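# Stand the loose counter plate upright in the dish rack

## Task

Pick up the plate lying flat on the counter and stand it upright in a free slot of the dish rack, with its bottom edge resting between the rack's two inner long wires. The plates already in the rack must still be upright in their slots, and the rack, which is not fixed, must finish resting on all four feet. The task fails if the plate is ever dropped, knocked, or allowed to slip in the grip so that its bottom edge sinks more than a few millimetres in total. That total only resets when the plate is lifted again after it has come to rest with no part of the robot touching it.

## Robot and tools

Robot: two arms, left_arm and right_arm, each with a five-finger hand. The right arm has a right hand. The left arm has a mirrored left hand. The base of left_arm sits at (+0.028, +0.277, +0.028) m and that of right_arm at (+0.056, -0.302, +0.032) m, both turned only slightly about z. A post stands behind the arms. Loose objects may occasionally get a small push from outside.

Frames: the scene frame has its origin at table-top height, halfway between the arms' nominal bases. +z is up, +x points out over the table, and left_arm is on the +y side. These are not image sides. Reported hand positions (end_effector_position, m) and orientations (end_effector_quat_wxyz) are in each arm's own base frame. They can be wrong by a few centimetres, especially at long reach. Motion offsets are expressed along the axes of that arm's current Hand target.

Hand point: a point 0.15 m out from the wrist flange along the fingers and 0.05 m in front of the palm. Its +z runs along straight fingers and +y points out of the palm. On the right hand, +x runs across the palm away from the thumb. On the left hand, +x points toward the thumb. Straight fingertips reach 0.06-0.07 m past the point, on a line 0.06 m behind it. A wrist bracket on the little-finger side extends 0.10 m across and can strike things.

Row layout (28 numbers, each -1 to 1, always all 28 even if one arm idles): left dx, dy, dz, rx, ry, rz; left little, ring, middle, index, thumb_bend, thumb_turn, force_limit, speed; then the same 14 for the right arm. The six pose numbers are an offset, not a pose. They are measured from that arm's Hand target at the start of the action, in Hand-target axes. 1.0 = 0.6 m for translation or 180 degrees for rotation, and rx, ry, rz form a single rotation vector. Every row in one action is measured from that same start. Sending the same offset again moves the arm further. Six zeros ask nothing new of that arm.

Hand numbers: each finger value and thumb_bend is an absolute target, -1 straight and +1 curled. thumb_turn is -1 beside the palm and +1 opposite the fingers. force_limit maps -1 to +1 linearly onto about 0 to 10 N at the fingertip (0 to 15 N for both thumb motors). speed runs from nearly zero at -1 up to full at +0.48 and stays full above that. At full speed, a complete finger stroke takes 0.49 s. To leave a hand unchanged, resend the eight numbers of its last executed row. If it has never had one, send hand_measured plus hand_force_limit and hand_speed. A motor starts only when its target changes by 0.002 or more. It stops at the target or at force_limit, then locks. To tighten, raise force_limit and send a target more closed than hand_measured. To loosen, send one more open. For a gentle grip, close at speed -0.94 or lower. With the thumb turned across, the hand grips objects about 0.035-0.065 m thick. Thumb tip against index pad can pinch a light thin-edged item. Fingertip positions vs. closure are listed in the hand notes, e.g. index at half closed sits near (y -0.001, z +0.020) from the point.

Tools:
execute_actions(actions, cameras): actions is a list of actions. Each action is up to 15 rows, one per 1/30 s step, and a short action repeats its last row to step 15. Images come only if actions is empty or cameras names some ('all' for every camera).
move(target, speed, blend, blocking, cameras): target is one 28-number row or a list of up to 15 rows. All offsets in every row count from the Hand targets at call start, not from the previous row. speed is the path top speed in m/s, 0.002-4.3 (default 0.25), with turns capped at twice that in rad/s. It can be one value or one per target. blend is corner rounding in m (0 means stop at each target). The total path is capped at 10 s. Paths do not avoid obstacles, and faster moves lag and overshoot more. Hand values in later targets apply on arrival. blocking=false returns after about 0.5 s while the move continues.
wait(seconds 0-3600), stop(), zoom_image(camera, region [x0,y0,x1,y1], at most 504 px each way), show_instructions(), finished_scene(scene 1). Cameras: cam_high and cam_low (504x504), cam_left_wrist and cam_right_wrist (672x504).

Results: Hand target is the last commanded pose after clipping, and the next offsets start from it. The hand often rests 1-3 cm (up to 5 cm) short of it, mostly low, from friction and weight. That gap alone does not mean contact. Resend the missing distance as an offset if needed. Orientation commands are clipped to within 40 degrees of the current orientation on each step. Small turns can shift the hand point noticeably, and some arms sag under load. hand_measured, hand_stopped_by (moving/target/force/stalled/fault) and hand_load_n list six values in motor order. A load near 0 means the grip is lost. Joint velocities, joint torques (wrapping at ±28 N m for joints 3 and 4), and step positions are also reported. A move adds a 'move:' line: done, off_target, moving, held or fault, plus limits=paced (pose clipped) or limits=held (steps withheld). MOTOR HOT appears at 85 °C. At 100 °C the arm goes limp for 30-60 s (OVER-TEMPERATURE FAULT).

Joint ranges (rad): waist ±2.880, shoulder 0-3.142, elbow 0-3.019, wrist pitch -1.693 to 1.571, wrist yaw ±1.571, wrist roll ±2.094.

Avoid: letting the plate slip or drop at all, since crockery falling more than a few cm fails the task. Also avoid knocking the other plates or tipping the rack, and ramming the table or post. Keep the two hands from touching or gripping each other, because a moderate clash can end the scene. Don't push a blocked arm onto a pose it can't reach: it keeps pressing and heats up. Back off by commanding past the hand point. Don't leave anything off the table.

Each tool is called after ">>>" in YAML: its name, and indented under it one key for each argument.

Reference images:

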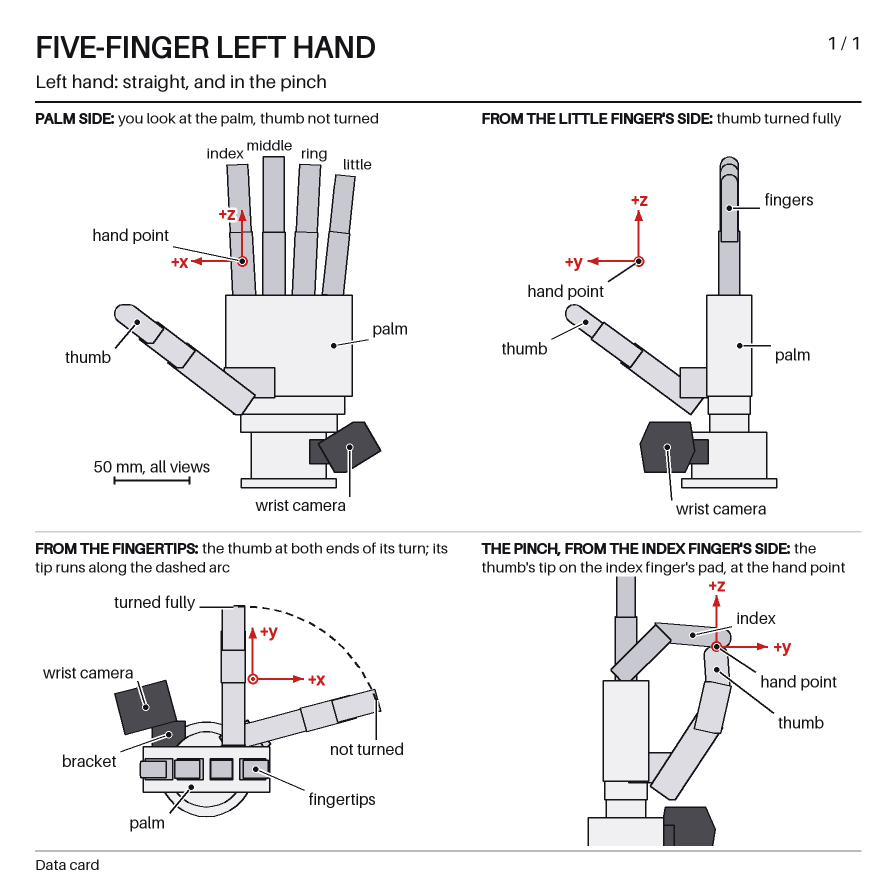

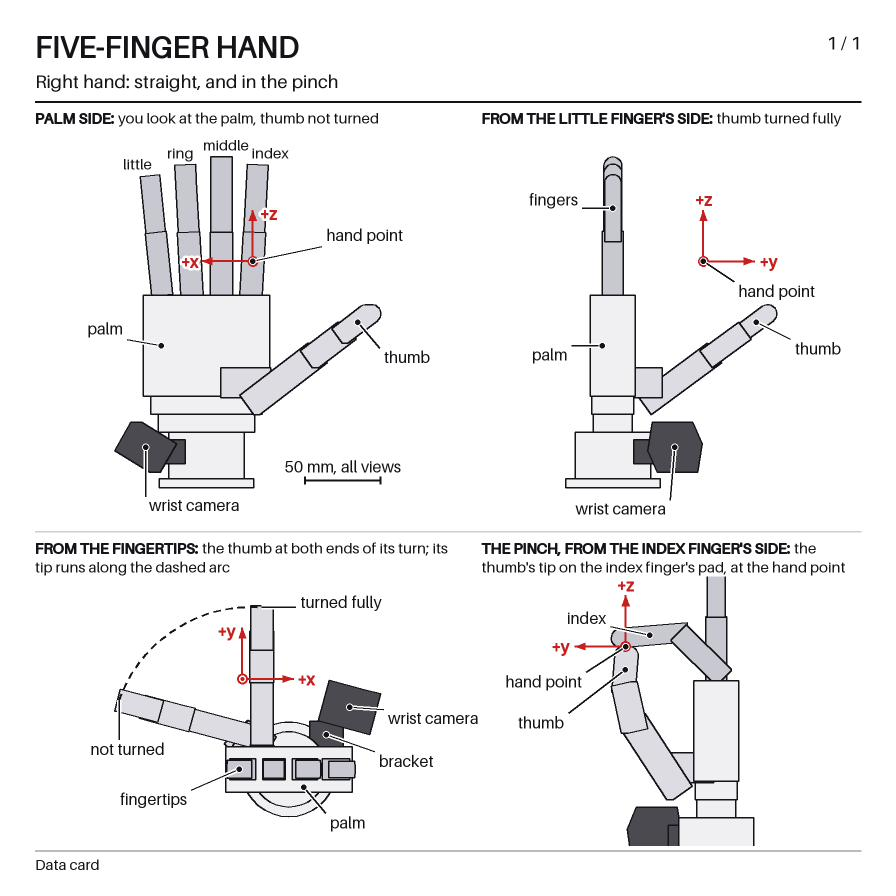

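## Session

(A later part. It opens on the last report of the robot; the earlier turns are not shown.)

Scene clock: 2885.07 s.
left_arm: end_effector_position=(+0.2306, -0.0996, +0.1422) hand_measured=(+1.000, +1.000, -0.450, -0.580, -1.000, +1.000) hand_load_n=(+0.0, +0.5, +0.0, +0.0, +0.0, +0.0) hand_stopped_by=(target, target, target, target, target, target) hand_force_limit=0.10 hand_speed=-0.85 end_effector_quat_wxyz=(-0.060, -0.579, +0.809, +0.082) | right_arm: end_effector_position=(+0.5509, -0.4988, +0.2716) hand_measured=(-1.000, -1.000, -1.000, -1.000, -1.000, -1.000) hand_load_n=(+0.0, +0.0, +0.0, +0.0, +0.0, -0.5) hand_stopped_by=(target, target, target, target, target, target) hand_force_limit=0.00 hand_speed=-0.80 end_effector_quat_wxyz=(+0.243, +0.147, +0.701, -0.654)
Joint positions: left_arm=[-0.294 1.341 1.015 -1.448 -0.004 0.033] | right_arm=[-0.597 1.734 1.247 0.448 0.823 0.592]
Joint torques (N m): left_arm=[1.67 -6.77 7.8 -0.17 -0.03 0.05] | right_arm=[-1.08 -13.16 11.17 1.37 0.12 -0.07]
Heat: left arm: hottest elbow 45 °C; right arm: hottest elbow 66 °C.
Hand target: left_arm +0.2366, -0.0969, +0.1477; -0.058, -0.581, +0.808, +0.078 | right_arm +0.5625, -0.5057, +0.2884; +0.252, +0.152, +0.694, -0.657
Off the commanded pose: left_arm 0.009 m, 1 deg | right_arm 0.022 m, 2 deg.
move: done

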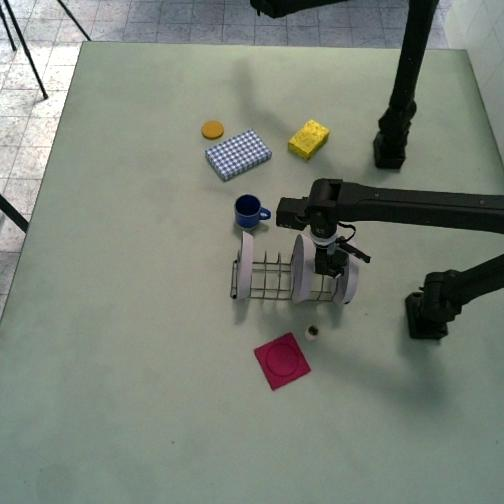

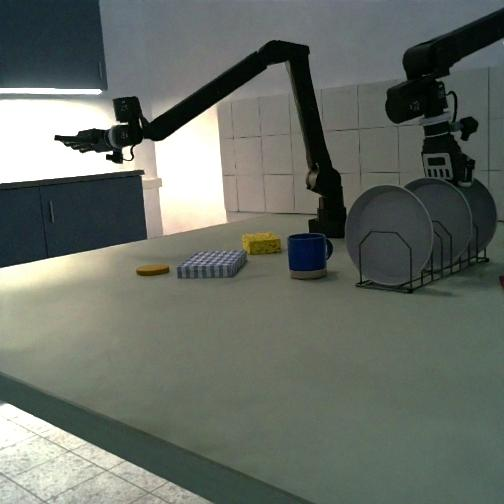

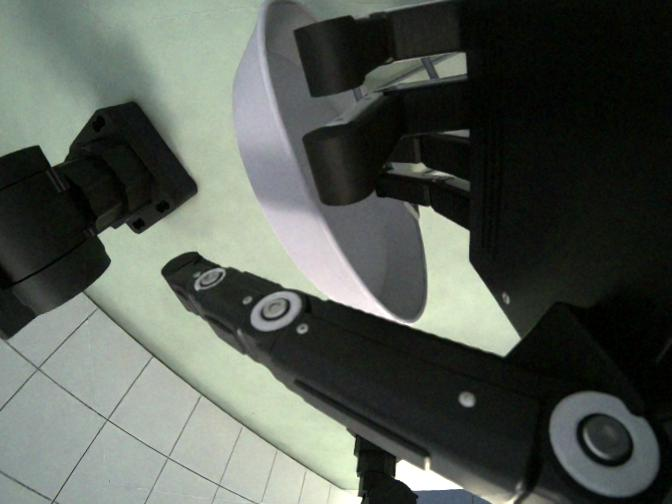

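>>> move:
  target: [0,0.0031,-0.0164,0,0,0,1,1,-0.45,-0.58,-1,1,0.1,-0.85,0,0,0,0,0,0,-1,-1,-1,-1,-1,-1,0,-0.8]
  speed: 0.03
  cameras: ["cam_high","cam_low","cam_left_wrist"]

>>> zoom_image:
  camera: "cam_high"
  region: [290, 210, 390, 310]

Scene clock: 2892.10 s.
left_arm: end_effector_position=(+0.2241, -0.0976, +0.1453) hand_measured=(+1.000, +1.000, -0.450, -0.580, -1.000, +1.000) hand_load_n=(+0.0, +0.0, +0.0, +0.0, +0.0, +0.0) hand_stopped_by=(target, target, target, target, target, target) hand_force_limit=0.10 hand_speed=-0.85 end_effector_quat_wxyz=(-0.068, -0.578, +0.808, +0.092) | right_arm: end_effector_position=(+0.5509, -0.4988, +0.2716) hand_measured=(-1.000, -1.000, -1.000, -1.000, -1.000, -1.000) hand_load_n=(+0.0, +0.0, +0.0, -0.5, +0.0, -0.5) hand_stopped_by=(target, target, target, target, target, target) hand_force_limit=0.00 hand_speed=-0.80 end_effector_quat_wxyz=(+0.243, +0.147, +0.701, -0.654)
Joint positions: left_arm=[-0.294 1.341 1.015 -1.475 -0.004 0.033] | right_arm=[-0.597 1.734 1.247 0.448 0.823 0.592]
Joint torques (N m): left_arm=[1.67 -7.41 9.1 -0.59 -0.04 0.04] | right_arm=[-1.08 -13.16 11.17 1.37 0.12 -0.07]
Heat: left arm: hottest elbow 46 °C; right arm: hottest elbow 67 °C.
Hand target: left_arm +0.2368, -0.0970, +0.1577; -0.058, -0.581, +0.808, +0.078 | right_arm +0.5625, -0.5057, +0.2884; +0.252, +0.152, +0.694, -0.657
Off the commanded pose: left_arm 0.018 m, 2 deg | right_arm 0.022 m, 2 deg.
move: off_target (left_arm)

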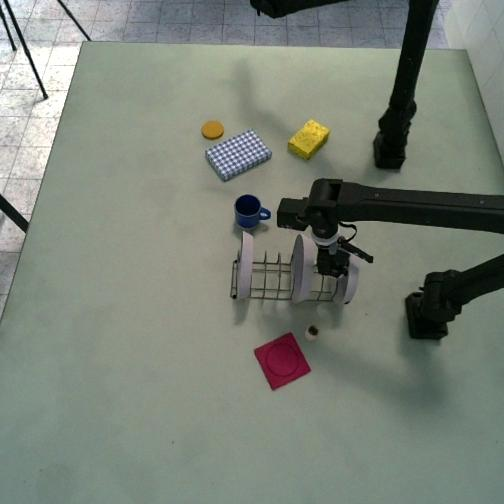

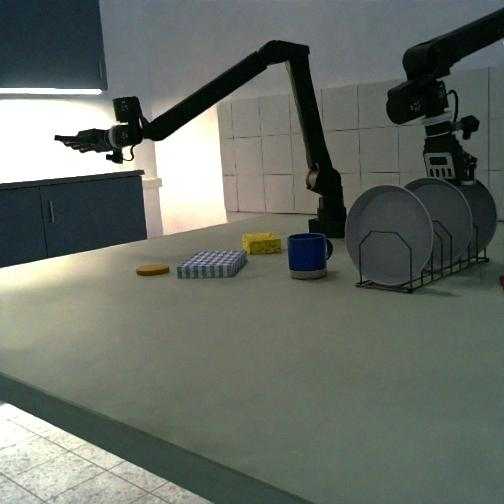

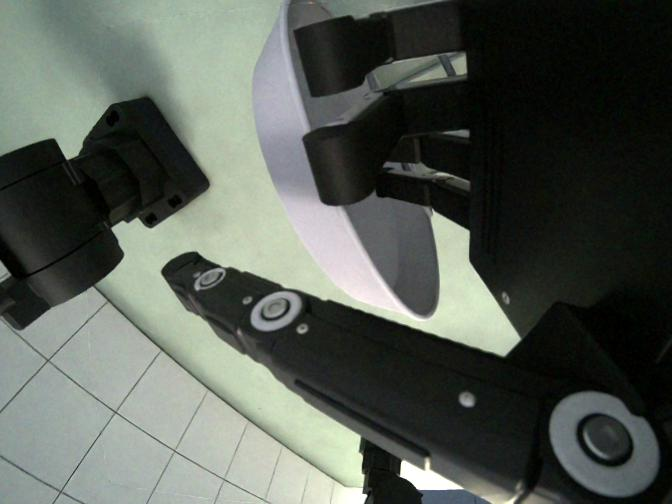

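Scaled by 5.040 from the camera's image (finer frame: 720x720).

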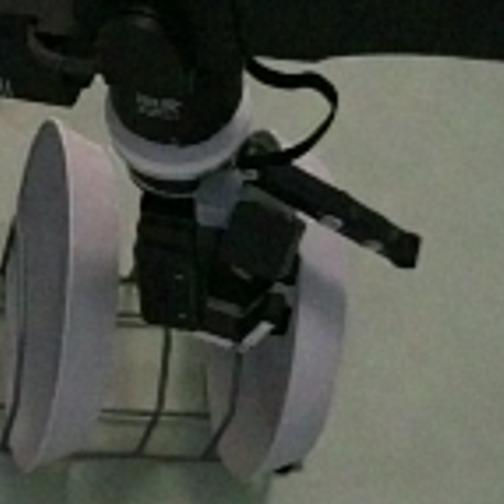

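>>> move:
  target: [-0.0016,-0.0016,-0.0173,0.0167,0,0,1,1,-0.45,-0.58,-1,1,0.1,-0.85,0,0,0,0,0,0,-1,-1,-1,-1,-1,-1,0,-0.8]
  speed: 0.03
  cameras: ["cam_high","cam_low","cam_left_wrist"]

>>> zoom_image:
  camera: "cam_high"
  region: [290, 210, 390, 310]

Scene clock: 2908.83 s.
left_arm: end_effector_position=(+0.2237, -0.0969, +0.1513) hand_measured=(+1.000, +1.000, -0.450, -0.580, -1.000, +1.000) hand_load_n=(+0.0, +0.0, +0.0, +0.0, +0.0, +0.0) hand_stopped_by=(target, target, target, target, target, target) hand_force_limit=0.10 hand_speed=-0.85 end_effector_quat_wxyz=(-0.060, -0.579, +0.809, +0.082) | right_arm: end_effector_position=(+0.5509, -0.4988, +0.2716) hand_measured=(-1.000, -1.000, -1.000, -1.000, -1.000, -1.000) hand_load_n=(+0.0, +0.0, +0.0, +0.0, +0.0, +0.0) hand_stopped_by=(target, target, target, target, target, target) hand_force_limit=0.00 hand_speed=-0.80 end_effector_quat_wxyz=(+0.243, +0.147, +0.701, -0.654)
Joint positions: left_arm=[-0.293 1.314 1.015 -1.476 -0.004 0.036] | right_arm=[-0.597 1.734 1.247 0.448 0.823 0.592]
Joint torques (N m): left_arm=[1.79 -8.18 9.61 -0.06 0.01 0.06] | right_arm=[-1.08 -13.22 11.17 1.37 0.12 -0.08]
Heat: left arm: hottest elbow 47 °C; right arm: hottest elbow 67 °C.
Hand target: left_arm +0.2398, -0.0970, +0.1676; -0.043, -0.583, +0.810, +0.057 | right_arm +0.5625, -0.5057, +0.2884; +0.252, +0.152, +0.694, -0.657
Off the commanded pose: left_arm 0.023 m, 4 deg | right_arm 0.022 m, 2 deg.
move: off_target (left_arm)

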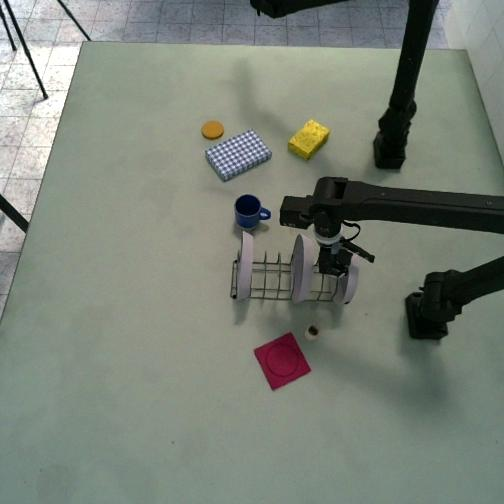

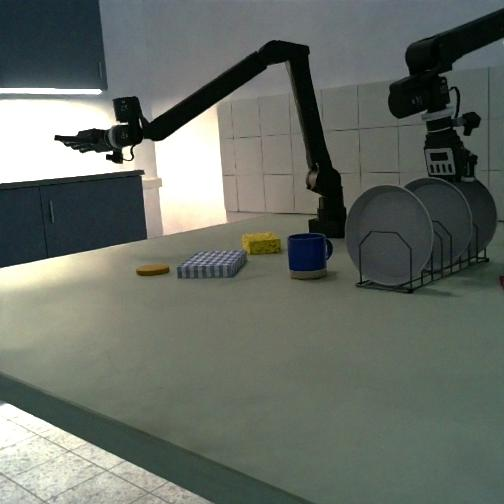

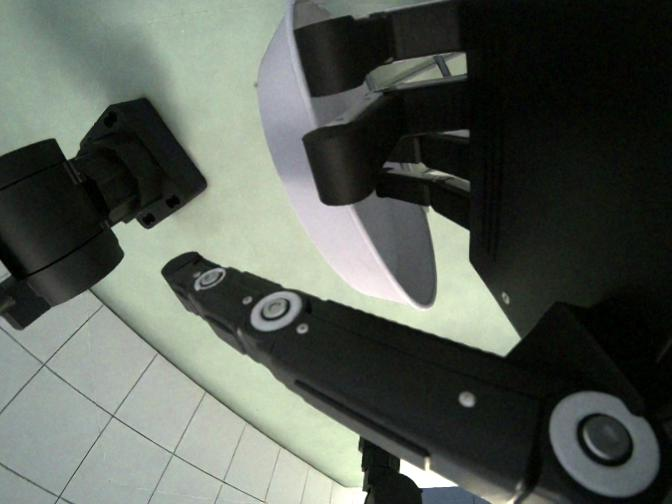

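Scaled by 5.040 from the camera's image (finer frame: 720x720).

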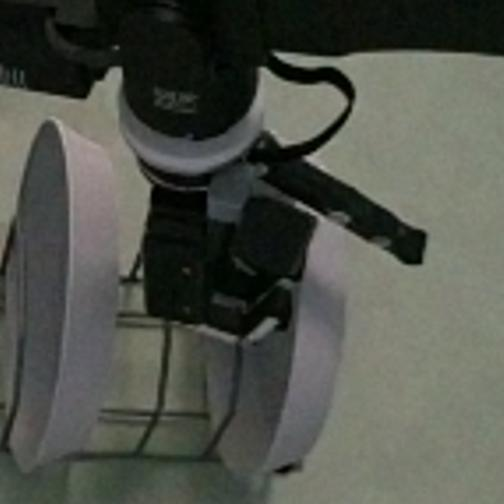

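>>> move:
  target: [-0.0042,-0.0112,-0.0089,0,0,0,1,1,-0.45,-0.6,-1,1,0.1,-0.85,0,0,0,0,0,0,-1,-1,-1,-1,-1,-1,0,-0.8]
  speed: 0.03
  cameras: ["cam_high","cam_low","cam_left_wrist"]

>>> zoom_image:
  camera: "cam_high"
  region: [290, 210, 390, 310]

Scene clock: 2930.23 s.
left_arm: end_effector_position=(+0.2320, -0.0976, +0.1578) hand_measured=(+1.000, +1.000, -0.450, -0.600, -1.000, +1.000) hand_load_n=(+0.0, +0.0, +0.0, +0.0, +0.0, +0.0) hand_stopped_by=(target, target, target, target, target, target) hand_force_limit=0.10 hand_speed=-0.85 end_effector_quat_wxyz=(-0.054, -0.580, +0.810, +0.073) | right_arm: end_effector_position=(+0.5509, -0.4988, +0.2716) hand_measured=(-1.000, -1.000, -1.000, -1.000, -1.000, -1.000) hand_load_n=(-0.5, +0.0, +0.0, +0.0, +0.0, +0.0) hand_stopped_by=(target, target, target, target, target, target) hand_force_limit=0.00 hand_speed=-0.80 end_effector_quat_wxyz=(+0.243, +0.147, +0.701, -0.654)
Joint positions: left_arm=[-0.287 1.314 1.04 -1.478 -0.004 0.041] | right_arm=[-0.597 1.734 1.247 0.448 0.823 0.592]
Joint torques (N m): left_arm=[1.79 -6.89 9.91 -0.1 -0.02 0.07] | right_arm=[-1.03 -13.16 11.17 1.37 0.12 -0.08]
Heat: left arm: hottest elbow 48 °C; right arm: hottest elbow 67 °C.
Hand target: left_arm +0.2478, -0.0970, +0.1720; -0.042, -0.583, +0.810, +0.057 | right_arm +0.5625, -0.5057, +0.2884; +0.252, +0.152, +0.694, -0.657
Off the commanded pose: left_arm 0.021 m, 2 deg | right_arm 0.022 m, 2 deg.
move: off_target (left_arm)

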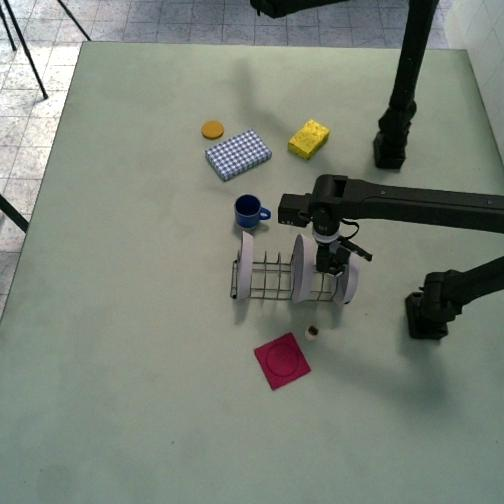

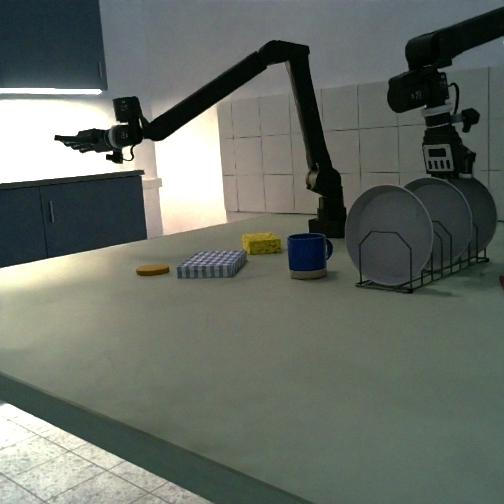

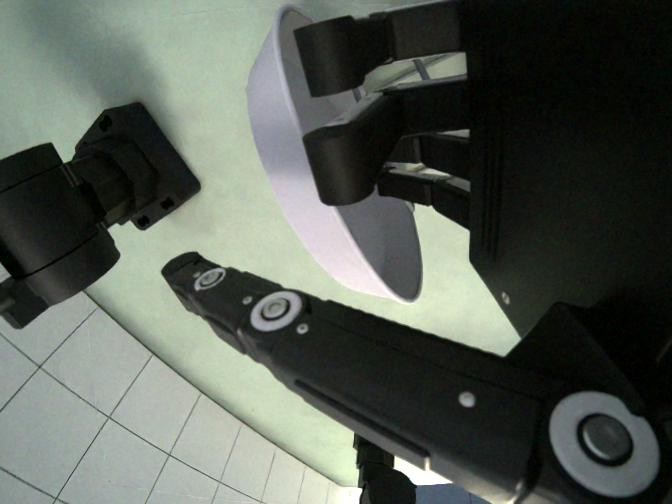

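Scaled by 5.040 from the camera's image (finer frame: 720x720).

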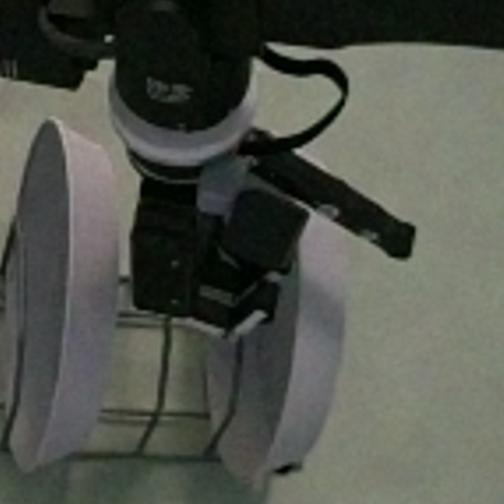

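>>> move:
  target: [-0.001,0.0019,-0.0335,0.008,0,0,1,1,-0.45,-0.6,-1,1,0.1,-0.85,0,0,0,0,0,0,-1,-1,-1,-1,-1,-1,0,-0.8]
  speed: 0.03
  cameras: ["cam_high","cam_low","cam_left_wrist"]

>>> zoom_image:
  camera: "cam_high"
  region: [290, 210, 390, 310]

Scene clock: 2959.90 s.
left_arm: end_effector_position=(+0.2350, -0.0978, +0.1733) hand_measured=(+1.000, +1.000, -0.450, -0.600, -1.000, +1.000) hand_load_n=(+0.0, +0.0, +0.0, +0.0, -0.5, +0.0) hand_stopped_by=(target, target, target, target, target, target) hand_force_limit=0.10 hand_speed=-0.85 end_effector_quat_wxyz=(-0.052, -0.580, +0.810, +0.070) | right_arm: end_effector_position=(+0.5509, -0.4988, +0.2716) hand_measured=(-1.000, -1.000, -1.000, -1.000, -1.000, -1.000) hand_load_n=(+0.0, +0.0, +0.0, +0.0, +0.0, +0.0) hand_stopped_by=(target, target, target, target, target, target) hand_force_limit=0.00 hand_speed=-0.80 end_effector_quat_wxyz=(+0.243, +0.147, +0.701, -0.654)
Joint positions: left_arm=[-0.285 1.306 1.076 -1.515 -0.004 0.043] | right_arm=[-0.597 1.734 1.247 0.448 0.823 0.592]
Joint torques (N m): left_arm=[1.96 -8.18 10.04 -0.32 0.02 0.09] | right_arm=[-1.03 -13.16 11.18 1.37 0.12 -0.07]
Heat: left arm: hottest elbow 54 °C; right arm: hottest elbow 67 °C.
Hand target: left_arm +0.2496, -0.0969, +0.1920; -0.035, -0.583, +0.810, +0.047 | right_arm +0.5625, -0.5057, +0.2884; +0.252, +0.152, +0.694, -0.657
Off the commanded pose: left_arm 0.024 m, 3 deg | right_arm 0.022 m, 2 deg.
move: off_target (left_arm)

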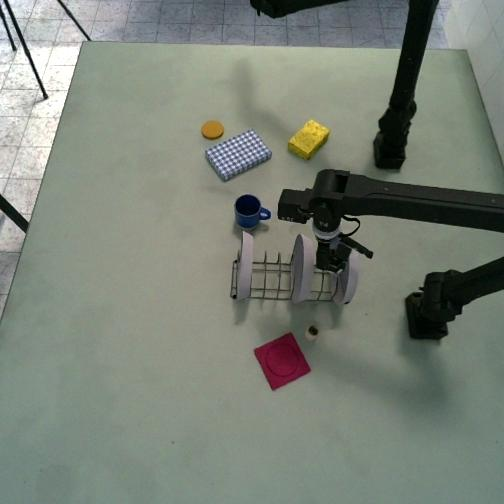

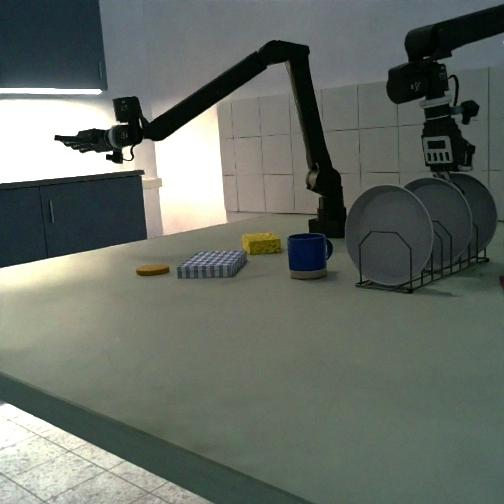

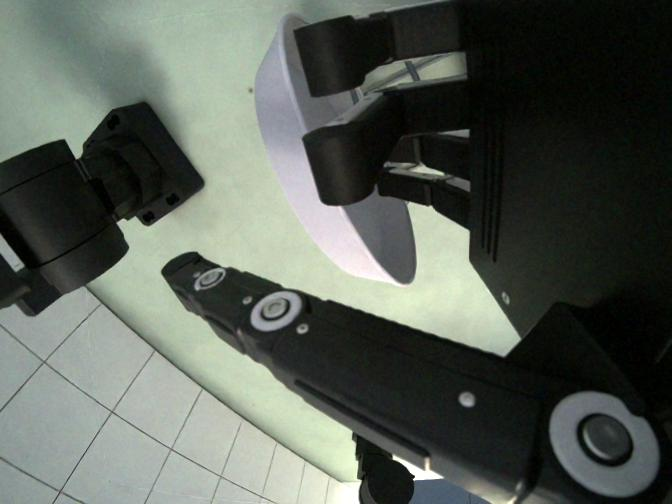

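Scaled by 5.040 from the camera's image (finer frame: 720x720).

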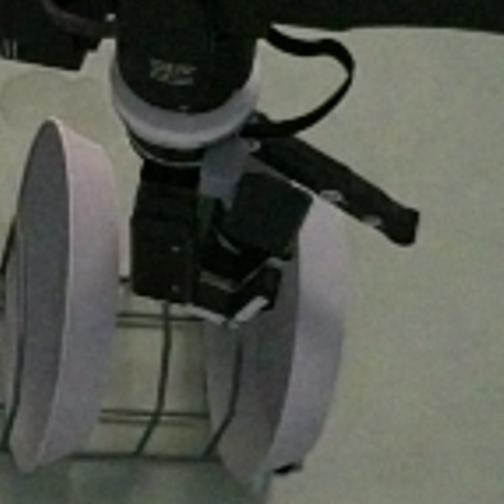

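>>> move:
  target: [-0.001,0.0085,-0.0996,0.016,0,0,1,1,-0.45,-0.6,-1,1,0.1,-0.85,0,0,0,0,0,0,-1,-1,-1,-1,-1,-1,0,-0.8]
  speed: 0.05
  cameras: ["cam_high","cam_low","cam_left_wrist"]

>>> zoom_image:
  camera: "cam_high"
  region: [290, 210, 390, 310]

Scene clock: 2977.03 s.
left_arm: end_effector_position=(+0.2403, -0.0983, +0.2321) hand_measured=(+1.000, +1.000, -0.450, -0.600, -1.000, +1.000) hand_load_n=(+0.0, +0.0, +0.5, +0.0, +0.0, +0.0) hand_stopped_by=(target, target, target, target, target, target) hand_force_limit=0.10 hand_speed=-0.85 end_effector_quat_wxyz=(-0.037, -0.581, +0.812, +0.050) | right_arm: end_effector_position=(+0.5509, -0.4988, +0.2716) hand_measured=(-1.000, -1.000, -1.000, -1.000, -1.000, -1.000) hand_load_n=(+0.0, +0.0, +0.0, +0.0, +0.0, -0.5) hand_stopped_by=(target, target, target, target, target, target) hand_force_limit=0.00 hand_speed=-0.80 end_effector_quat_wxyz=(+0.243, +0.147, +0.701, -0.654)
Joint positions: left_arm=[-0.282 1.262 1.206 -1.64 -0.004 0.047] | right_arm=[-0.597 1.734 1.247 0.448 0.823 0.592]
Joint torques (N m): left_arm=[1.85 -7.71 10.43 -0.13 0.11 0.04] | right_arm=[-1.03 -13.16 11.17 1.37 0.12 -0.07]
Heat: left arm: hottest elbow 52 °C; right arm: hottest elbow 67 °C.
Hand target: left_arm +0.2517, -0.0968, +0.2520; -0.020, -0.584, +0.811, +0.027 | right_arm +0.5625, -0.5057, +0.2884; +0.252, +0.152, +0.694, -0.657
Off the commanded pose: left_arm 0.023 m, 3 deg | right_arm 0.022 m, 2 deg.
move: off_target (left_arm)

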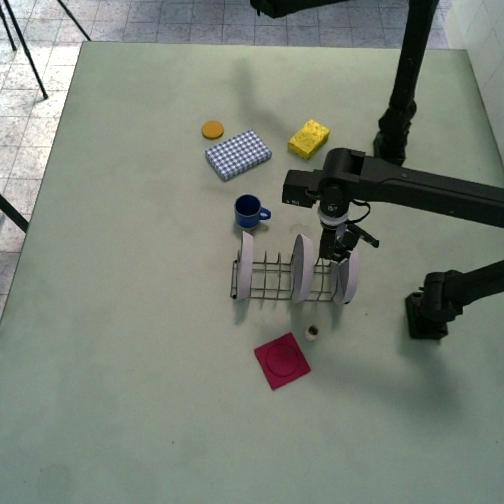

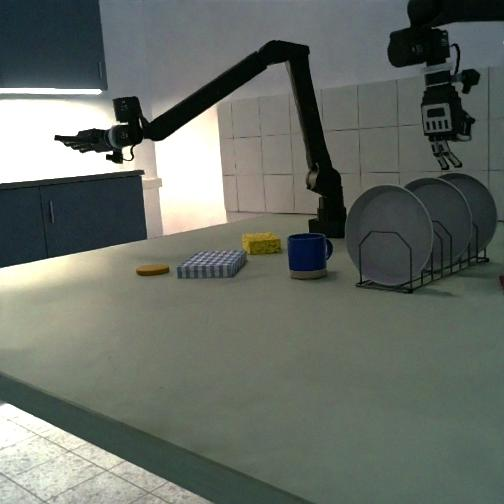

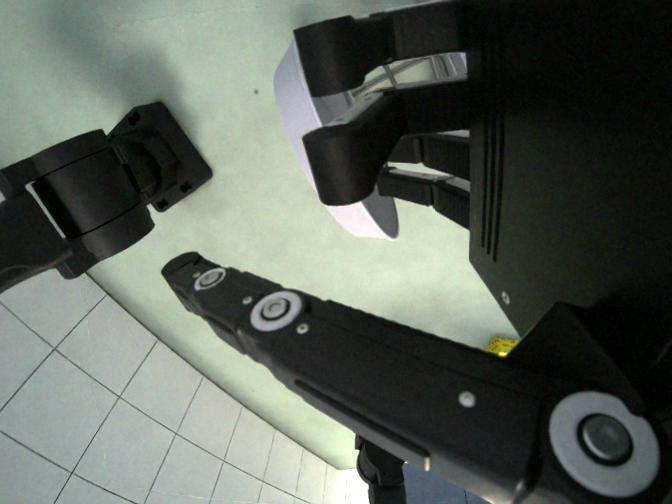

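Scaled by 5.040 from the camera's image (finer frame: 720x720).

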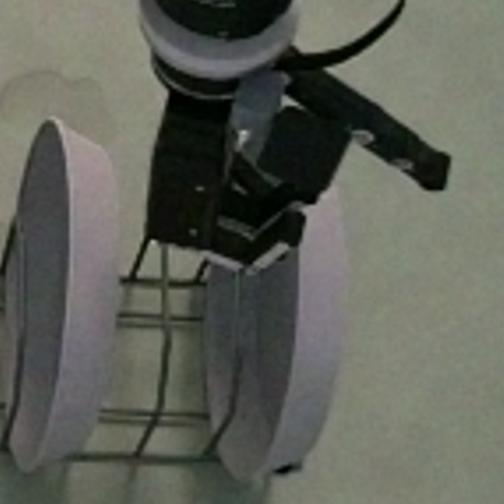

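>>> move:
  target:
    - [0,0.0056,-0.083,0.02,0,0,1,1,-0.45,-0.6,-1,1,0.1,-0.85,0,0,0,0,0,0,-1,-1,-1,-1,-1,-1,0,-0.8]
    - [-0.2055,0.0239,-0.1156,0.03,0,0,1,1,-0.45,-0.6,-1,1,0.1,-0.85,0,0,0,0,0,0,-1,-1,-1,-1,-1,-1,0,-0.8]
  speed: [0.08,0.15]
  blend: [0.02,0]
  cameras: ["cam_high","cam_low"]

>>> zoom_image:
  camera: "cam_high"
  region: [220, 220, 370, 320]

>>> zoom_image:
  camera: "cam_low"
  region: [340, 160, 504, 300]

Scene clock: 2994.87 s.
left_arm: end_effector_position=(+0.2722, +0.0182, +0.3056) hand_measured=(+1.000, +1.000, -0.450, -0.600, -1.000, +1.000) hand_load_n=(+0.0, +0.0, +0.0, +0.0, +0.0, +0.0) hand_stopped_by=(target, target, target, target, target, target) hand_force_limit=0.10 hand_speed=-0.85 end_effector_quat_wxyz=(+0.032, -0.583, +0.812, -0.026) | right_arm: end_effector_position=(+0.5509, -0.4988, +0.2716) hand_measured=(-1.000, -1.000, -1.000, -1.000, -1.000, -1.000) hand_load_n=(+0.0, +0.0, +0.0, +0.0, +0.0, -0.5) hand_stopped_by=(target, target, target, target, target, target) hand_force_limit=0.00 hand_speed=-0.80 end_effector_quat_wxyz=(+0.243, +0.147, +0.701, -0.654)
Joint positions: left_arm=[0.091 1.187 1.375 -1.678 0.012 0.416] | right_arm=[-0.597 1.734 1.247 0.448 0.823 0.592]
Joint torques (N m): left_arm=[1.73 -4.89 10.66 0.23 0.11 0.08] | right_arm=[-1.08 -13.16 11.17 1.37 0.12 -0.08]
Heat: left arm: hottest elbow 52 °C; right arm: hottest elbow 67 °C.
Hand target: left_arm +0.2817, +0.0233, +0.3219; +0.007, -0.584, +0.812, -0.012 | right_arm +0.5625, -0.5057, +0.2884; +0.252, +0.152, +0.694, -0.657
Off the commanded pose: left_arm 0.020 m, 3 deg | right_arm 0.022 m, 2 deg.
joint sent to its limit (left arm) — joint 4 (wrist pitch), lower limit. The joint targets are off in orientation, not in position.
move: off_target (left_arm)

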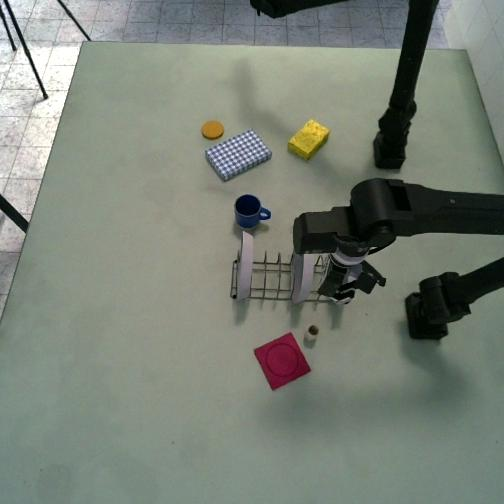

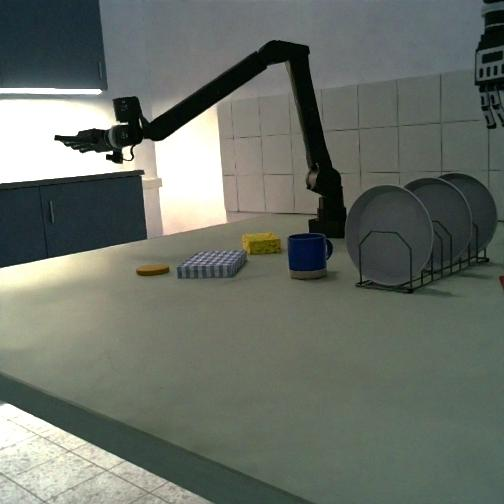

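Scaled by 3.360 from the camera's image (finer frame: 720x720).

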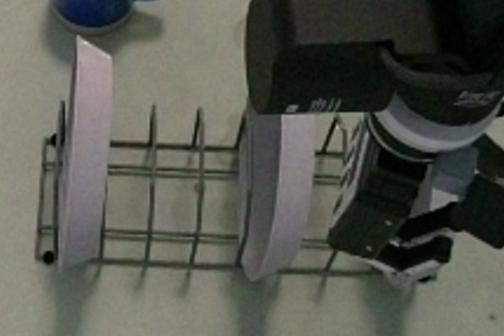

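Scaled by 3.073 from the camera's image (finer frame: 720x720).

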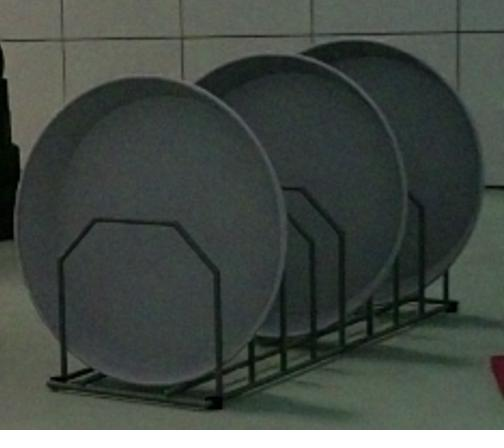

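>>> move:
  target: [-0.2,0.05,0,0,0,0,1,1,-0.45,-0.6,-1,1,0.1,-0.85,0,0,0,0,0,0,-1,-1,-1,-1,-1,-1,0,-0.8]
  speed: 0.15
  cameras: ["cam_high","cam_low"]

>>> zoom_image:
  camera: "cam_high"
  region: [220, 220, 370, 320]

>>> zoom_image:
  camera: "cam_low"
  region: [340, 160, 504, 300]

Scene clock: 3003.80 s.
left_arm: end_effector_position=(+0.2837, +0.1378, +0.3048) hand_measured=(+1.000, +1.000, -0.450, -0.600, -1.000, +1.000) hand_load_n=(+0.0, +0.0, +0.5, +0.0, +0.0, +0.0) hand_stopped_by=(target, target, target, target, target, target) hand_force_limit=0.10 hand_speed=-0.85 end_effector_quat_wxyz=(+0.027, -0.584, +0.811, -0.015) | right_arm: end_effector_position=(+0.5509, -0.4988, +0.2716) hand_measured=(-1.000, -1.000, -1.000, -1.000, -1.000, -1.000) hand_load_n=(+0.0, -0.5, +0.0, +0.0, +0.0, +0.0) hand_stopped_by=(target, target, target, target, target, target) hand_force_limit=0.00 hand_speed=-0.80 end_effector_quat_wxyz=(+0.243, +0.147, +0.701, -0.654)
Joint positions: left_arm=[0.409 1.305 1.47 -1.678 0.017 0.732] | right_arm=[-0.597 1.734 1.247 0.448 0.823 0.592]
Joint torques (N m): left_arm=[1.61 -6.59 10.71 0.21 -0.03 0.1] | right_arm=[-1.08 -13.16 11.15 1.37 0.12 -0.08]
Heat: left arm: hottest elbow 53 °C; right arm: hottest elbow 67 °C.
Hand target: left_arm +0.2913, +0.1467, +0.3208; +0.007, -0.584, +0.812, -0.011 | right_arm +0.5625, -0.5057, +0.2884; +0.252, +0.152, +0.694, -0.657
Off the commanded pose: left_arm 0.020 m, 2 deg | right_arm 0.022 m, 2 deg.
joint sent to its limit (left arm) — joint 4 (wrist pitch), lower limit. The joint targets are off in orientation, not in position.
move: off_target (left_arm)

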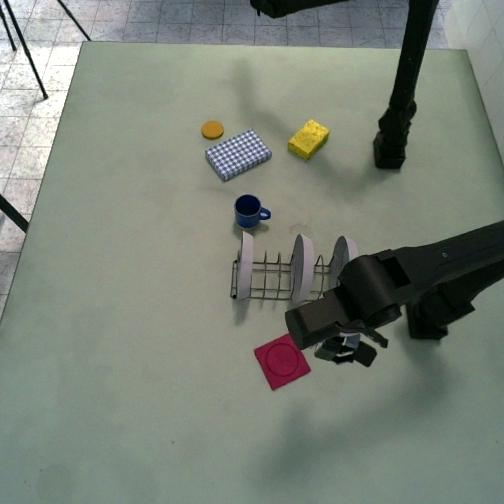

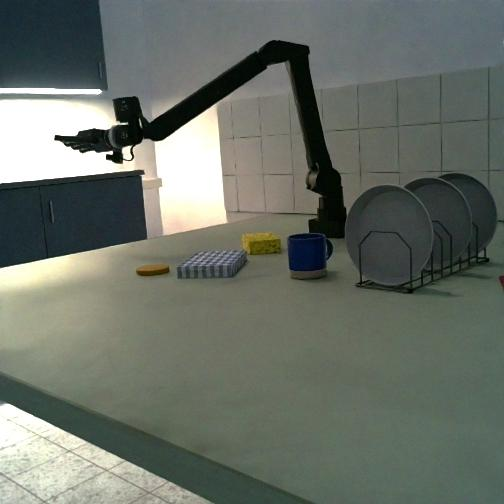

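Scaled by 3.360 from the camera's image (finer frame: 720x720).

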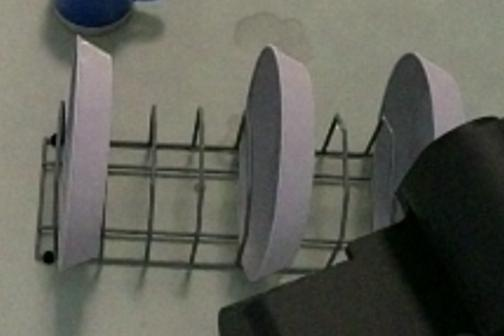

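Scaled by 3.073 from the camera's image (finer frame: 720x720).

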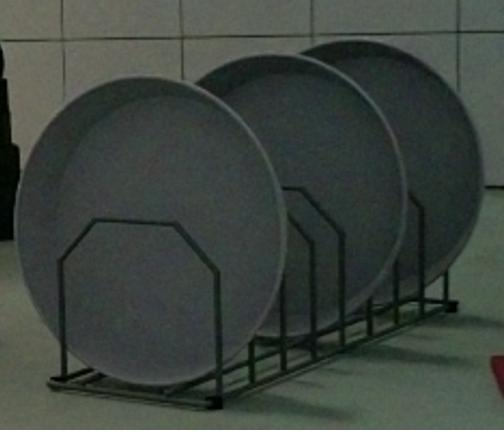

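>>> move:
  target: [-0.2,0.07,-0.03,0,0,0,1,1,-0.45,-0.6,-1,1,0.1,-0.85,0,0,0,0,0,0,-1,-1,-1,-1,-1,-1,0,-0.8]
  speed: 0.15
  cameras: ["cam_high","cam_low"]

>>> zoom_image:
  camera: "cam_high"
  region: [220, 220, 370, 320]

Scene clock: 3012.27 s.
left_arm: end_effector_position=(+0.2844, +0.2636, +0.3218) hand_measured=(+1.000, +1.000, -0.450, -0.600, -1.000, +1.000) hand_load_n=(+0.0, +0.0, +0.0, +0.0, +0.0, +0.0) hand_stopped_by=(target, target, target, target, target, target) hand_force_limit=0.10 hand_speed=-0.85 end_effector_quat_wxyz=(+0.053, -0.584, +0.810, -0.005) | right_arm: end_effector_position=(+0.5509, -0.4988, +0.2716) hand_measured=(-1.000, -1.000, -1.000, -1.000, -1.000, -1.000) hand_load_n=(+0.0, +0.0, +0.0, +0.0, +0.0, -0.5) hand_stopped_by=(target, target, target, target, target, target) hand_force_limit=0.00 hand_speed=-0.80 end_effector_quat_wxyz=(+0.243, +0.147, +0.701, -0.654)
Joint positions: left_arm=[0.67 1.449 1.662 -1.678 0.015 0.992] | right_arm=[-0.597 1.734 1.247 0.448 0.823 0.592]
Joint torques (N m): left_arm=[1.38 -8.64 10.73 0.29 -0.07 -0.01] | right_arm=[-1.08 -13.16 11.17 1.37 0.12 -0.07]
Heat: left arm: hottest elbow 54 °C; right arm: hottest elbow 67 °C.
Hand target: left_arm +0.2892, +0.2740, +0.3375; +0.007, -0.584, +0.812, -0.012 | right_arm +0.5625, -0.5057, +0.2884; +0.252, +0.152, +0.694, -0.657
Off the commanded pose: left_arm 0.019 m, 5 deg | right_arm 0.022 m, 2 deg.
joint sent to its limit (left arm) — joint 4 (wrist pitch), lower limit. The joint targets are off in orientation, not in position.
move: off_target (left_arm)

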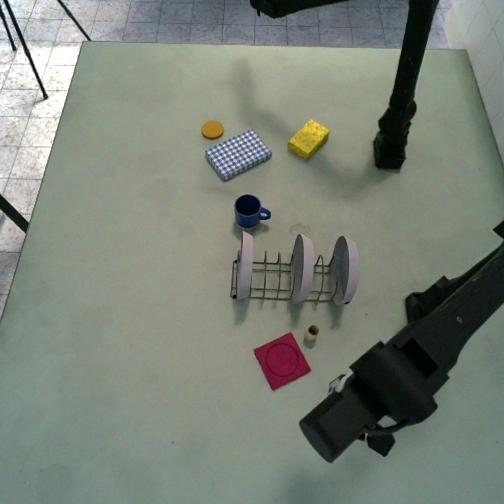

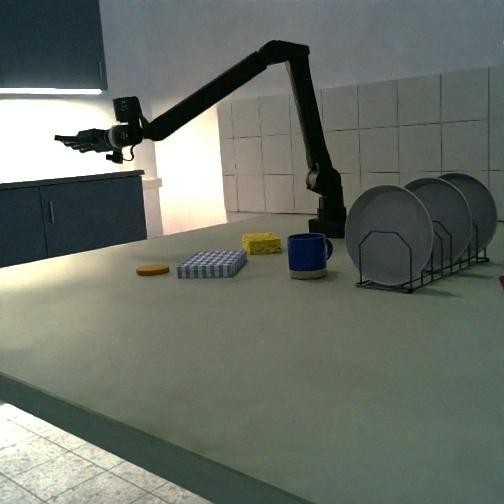

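Scaled by 3.360 from the camera's image (finer frame: 720x720).

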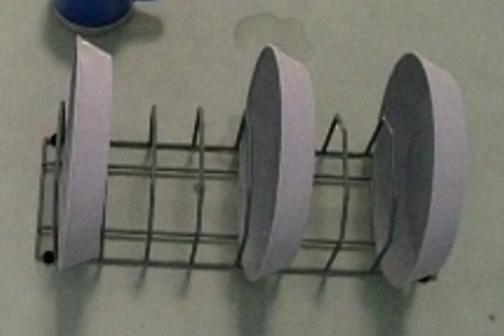

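>>> finished_scene:

The scene is finished: the task was done.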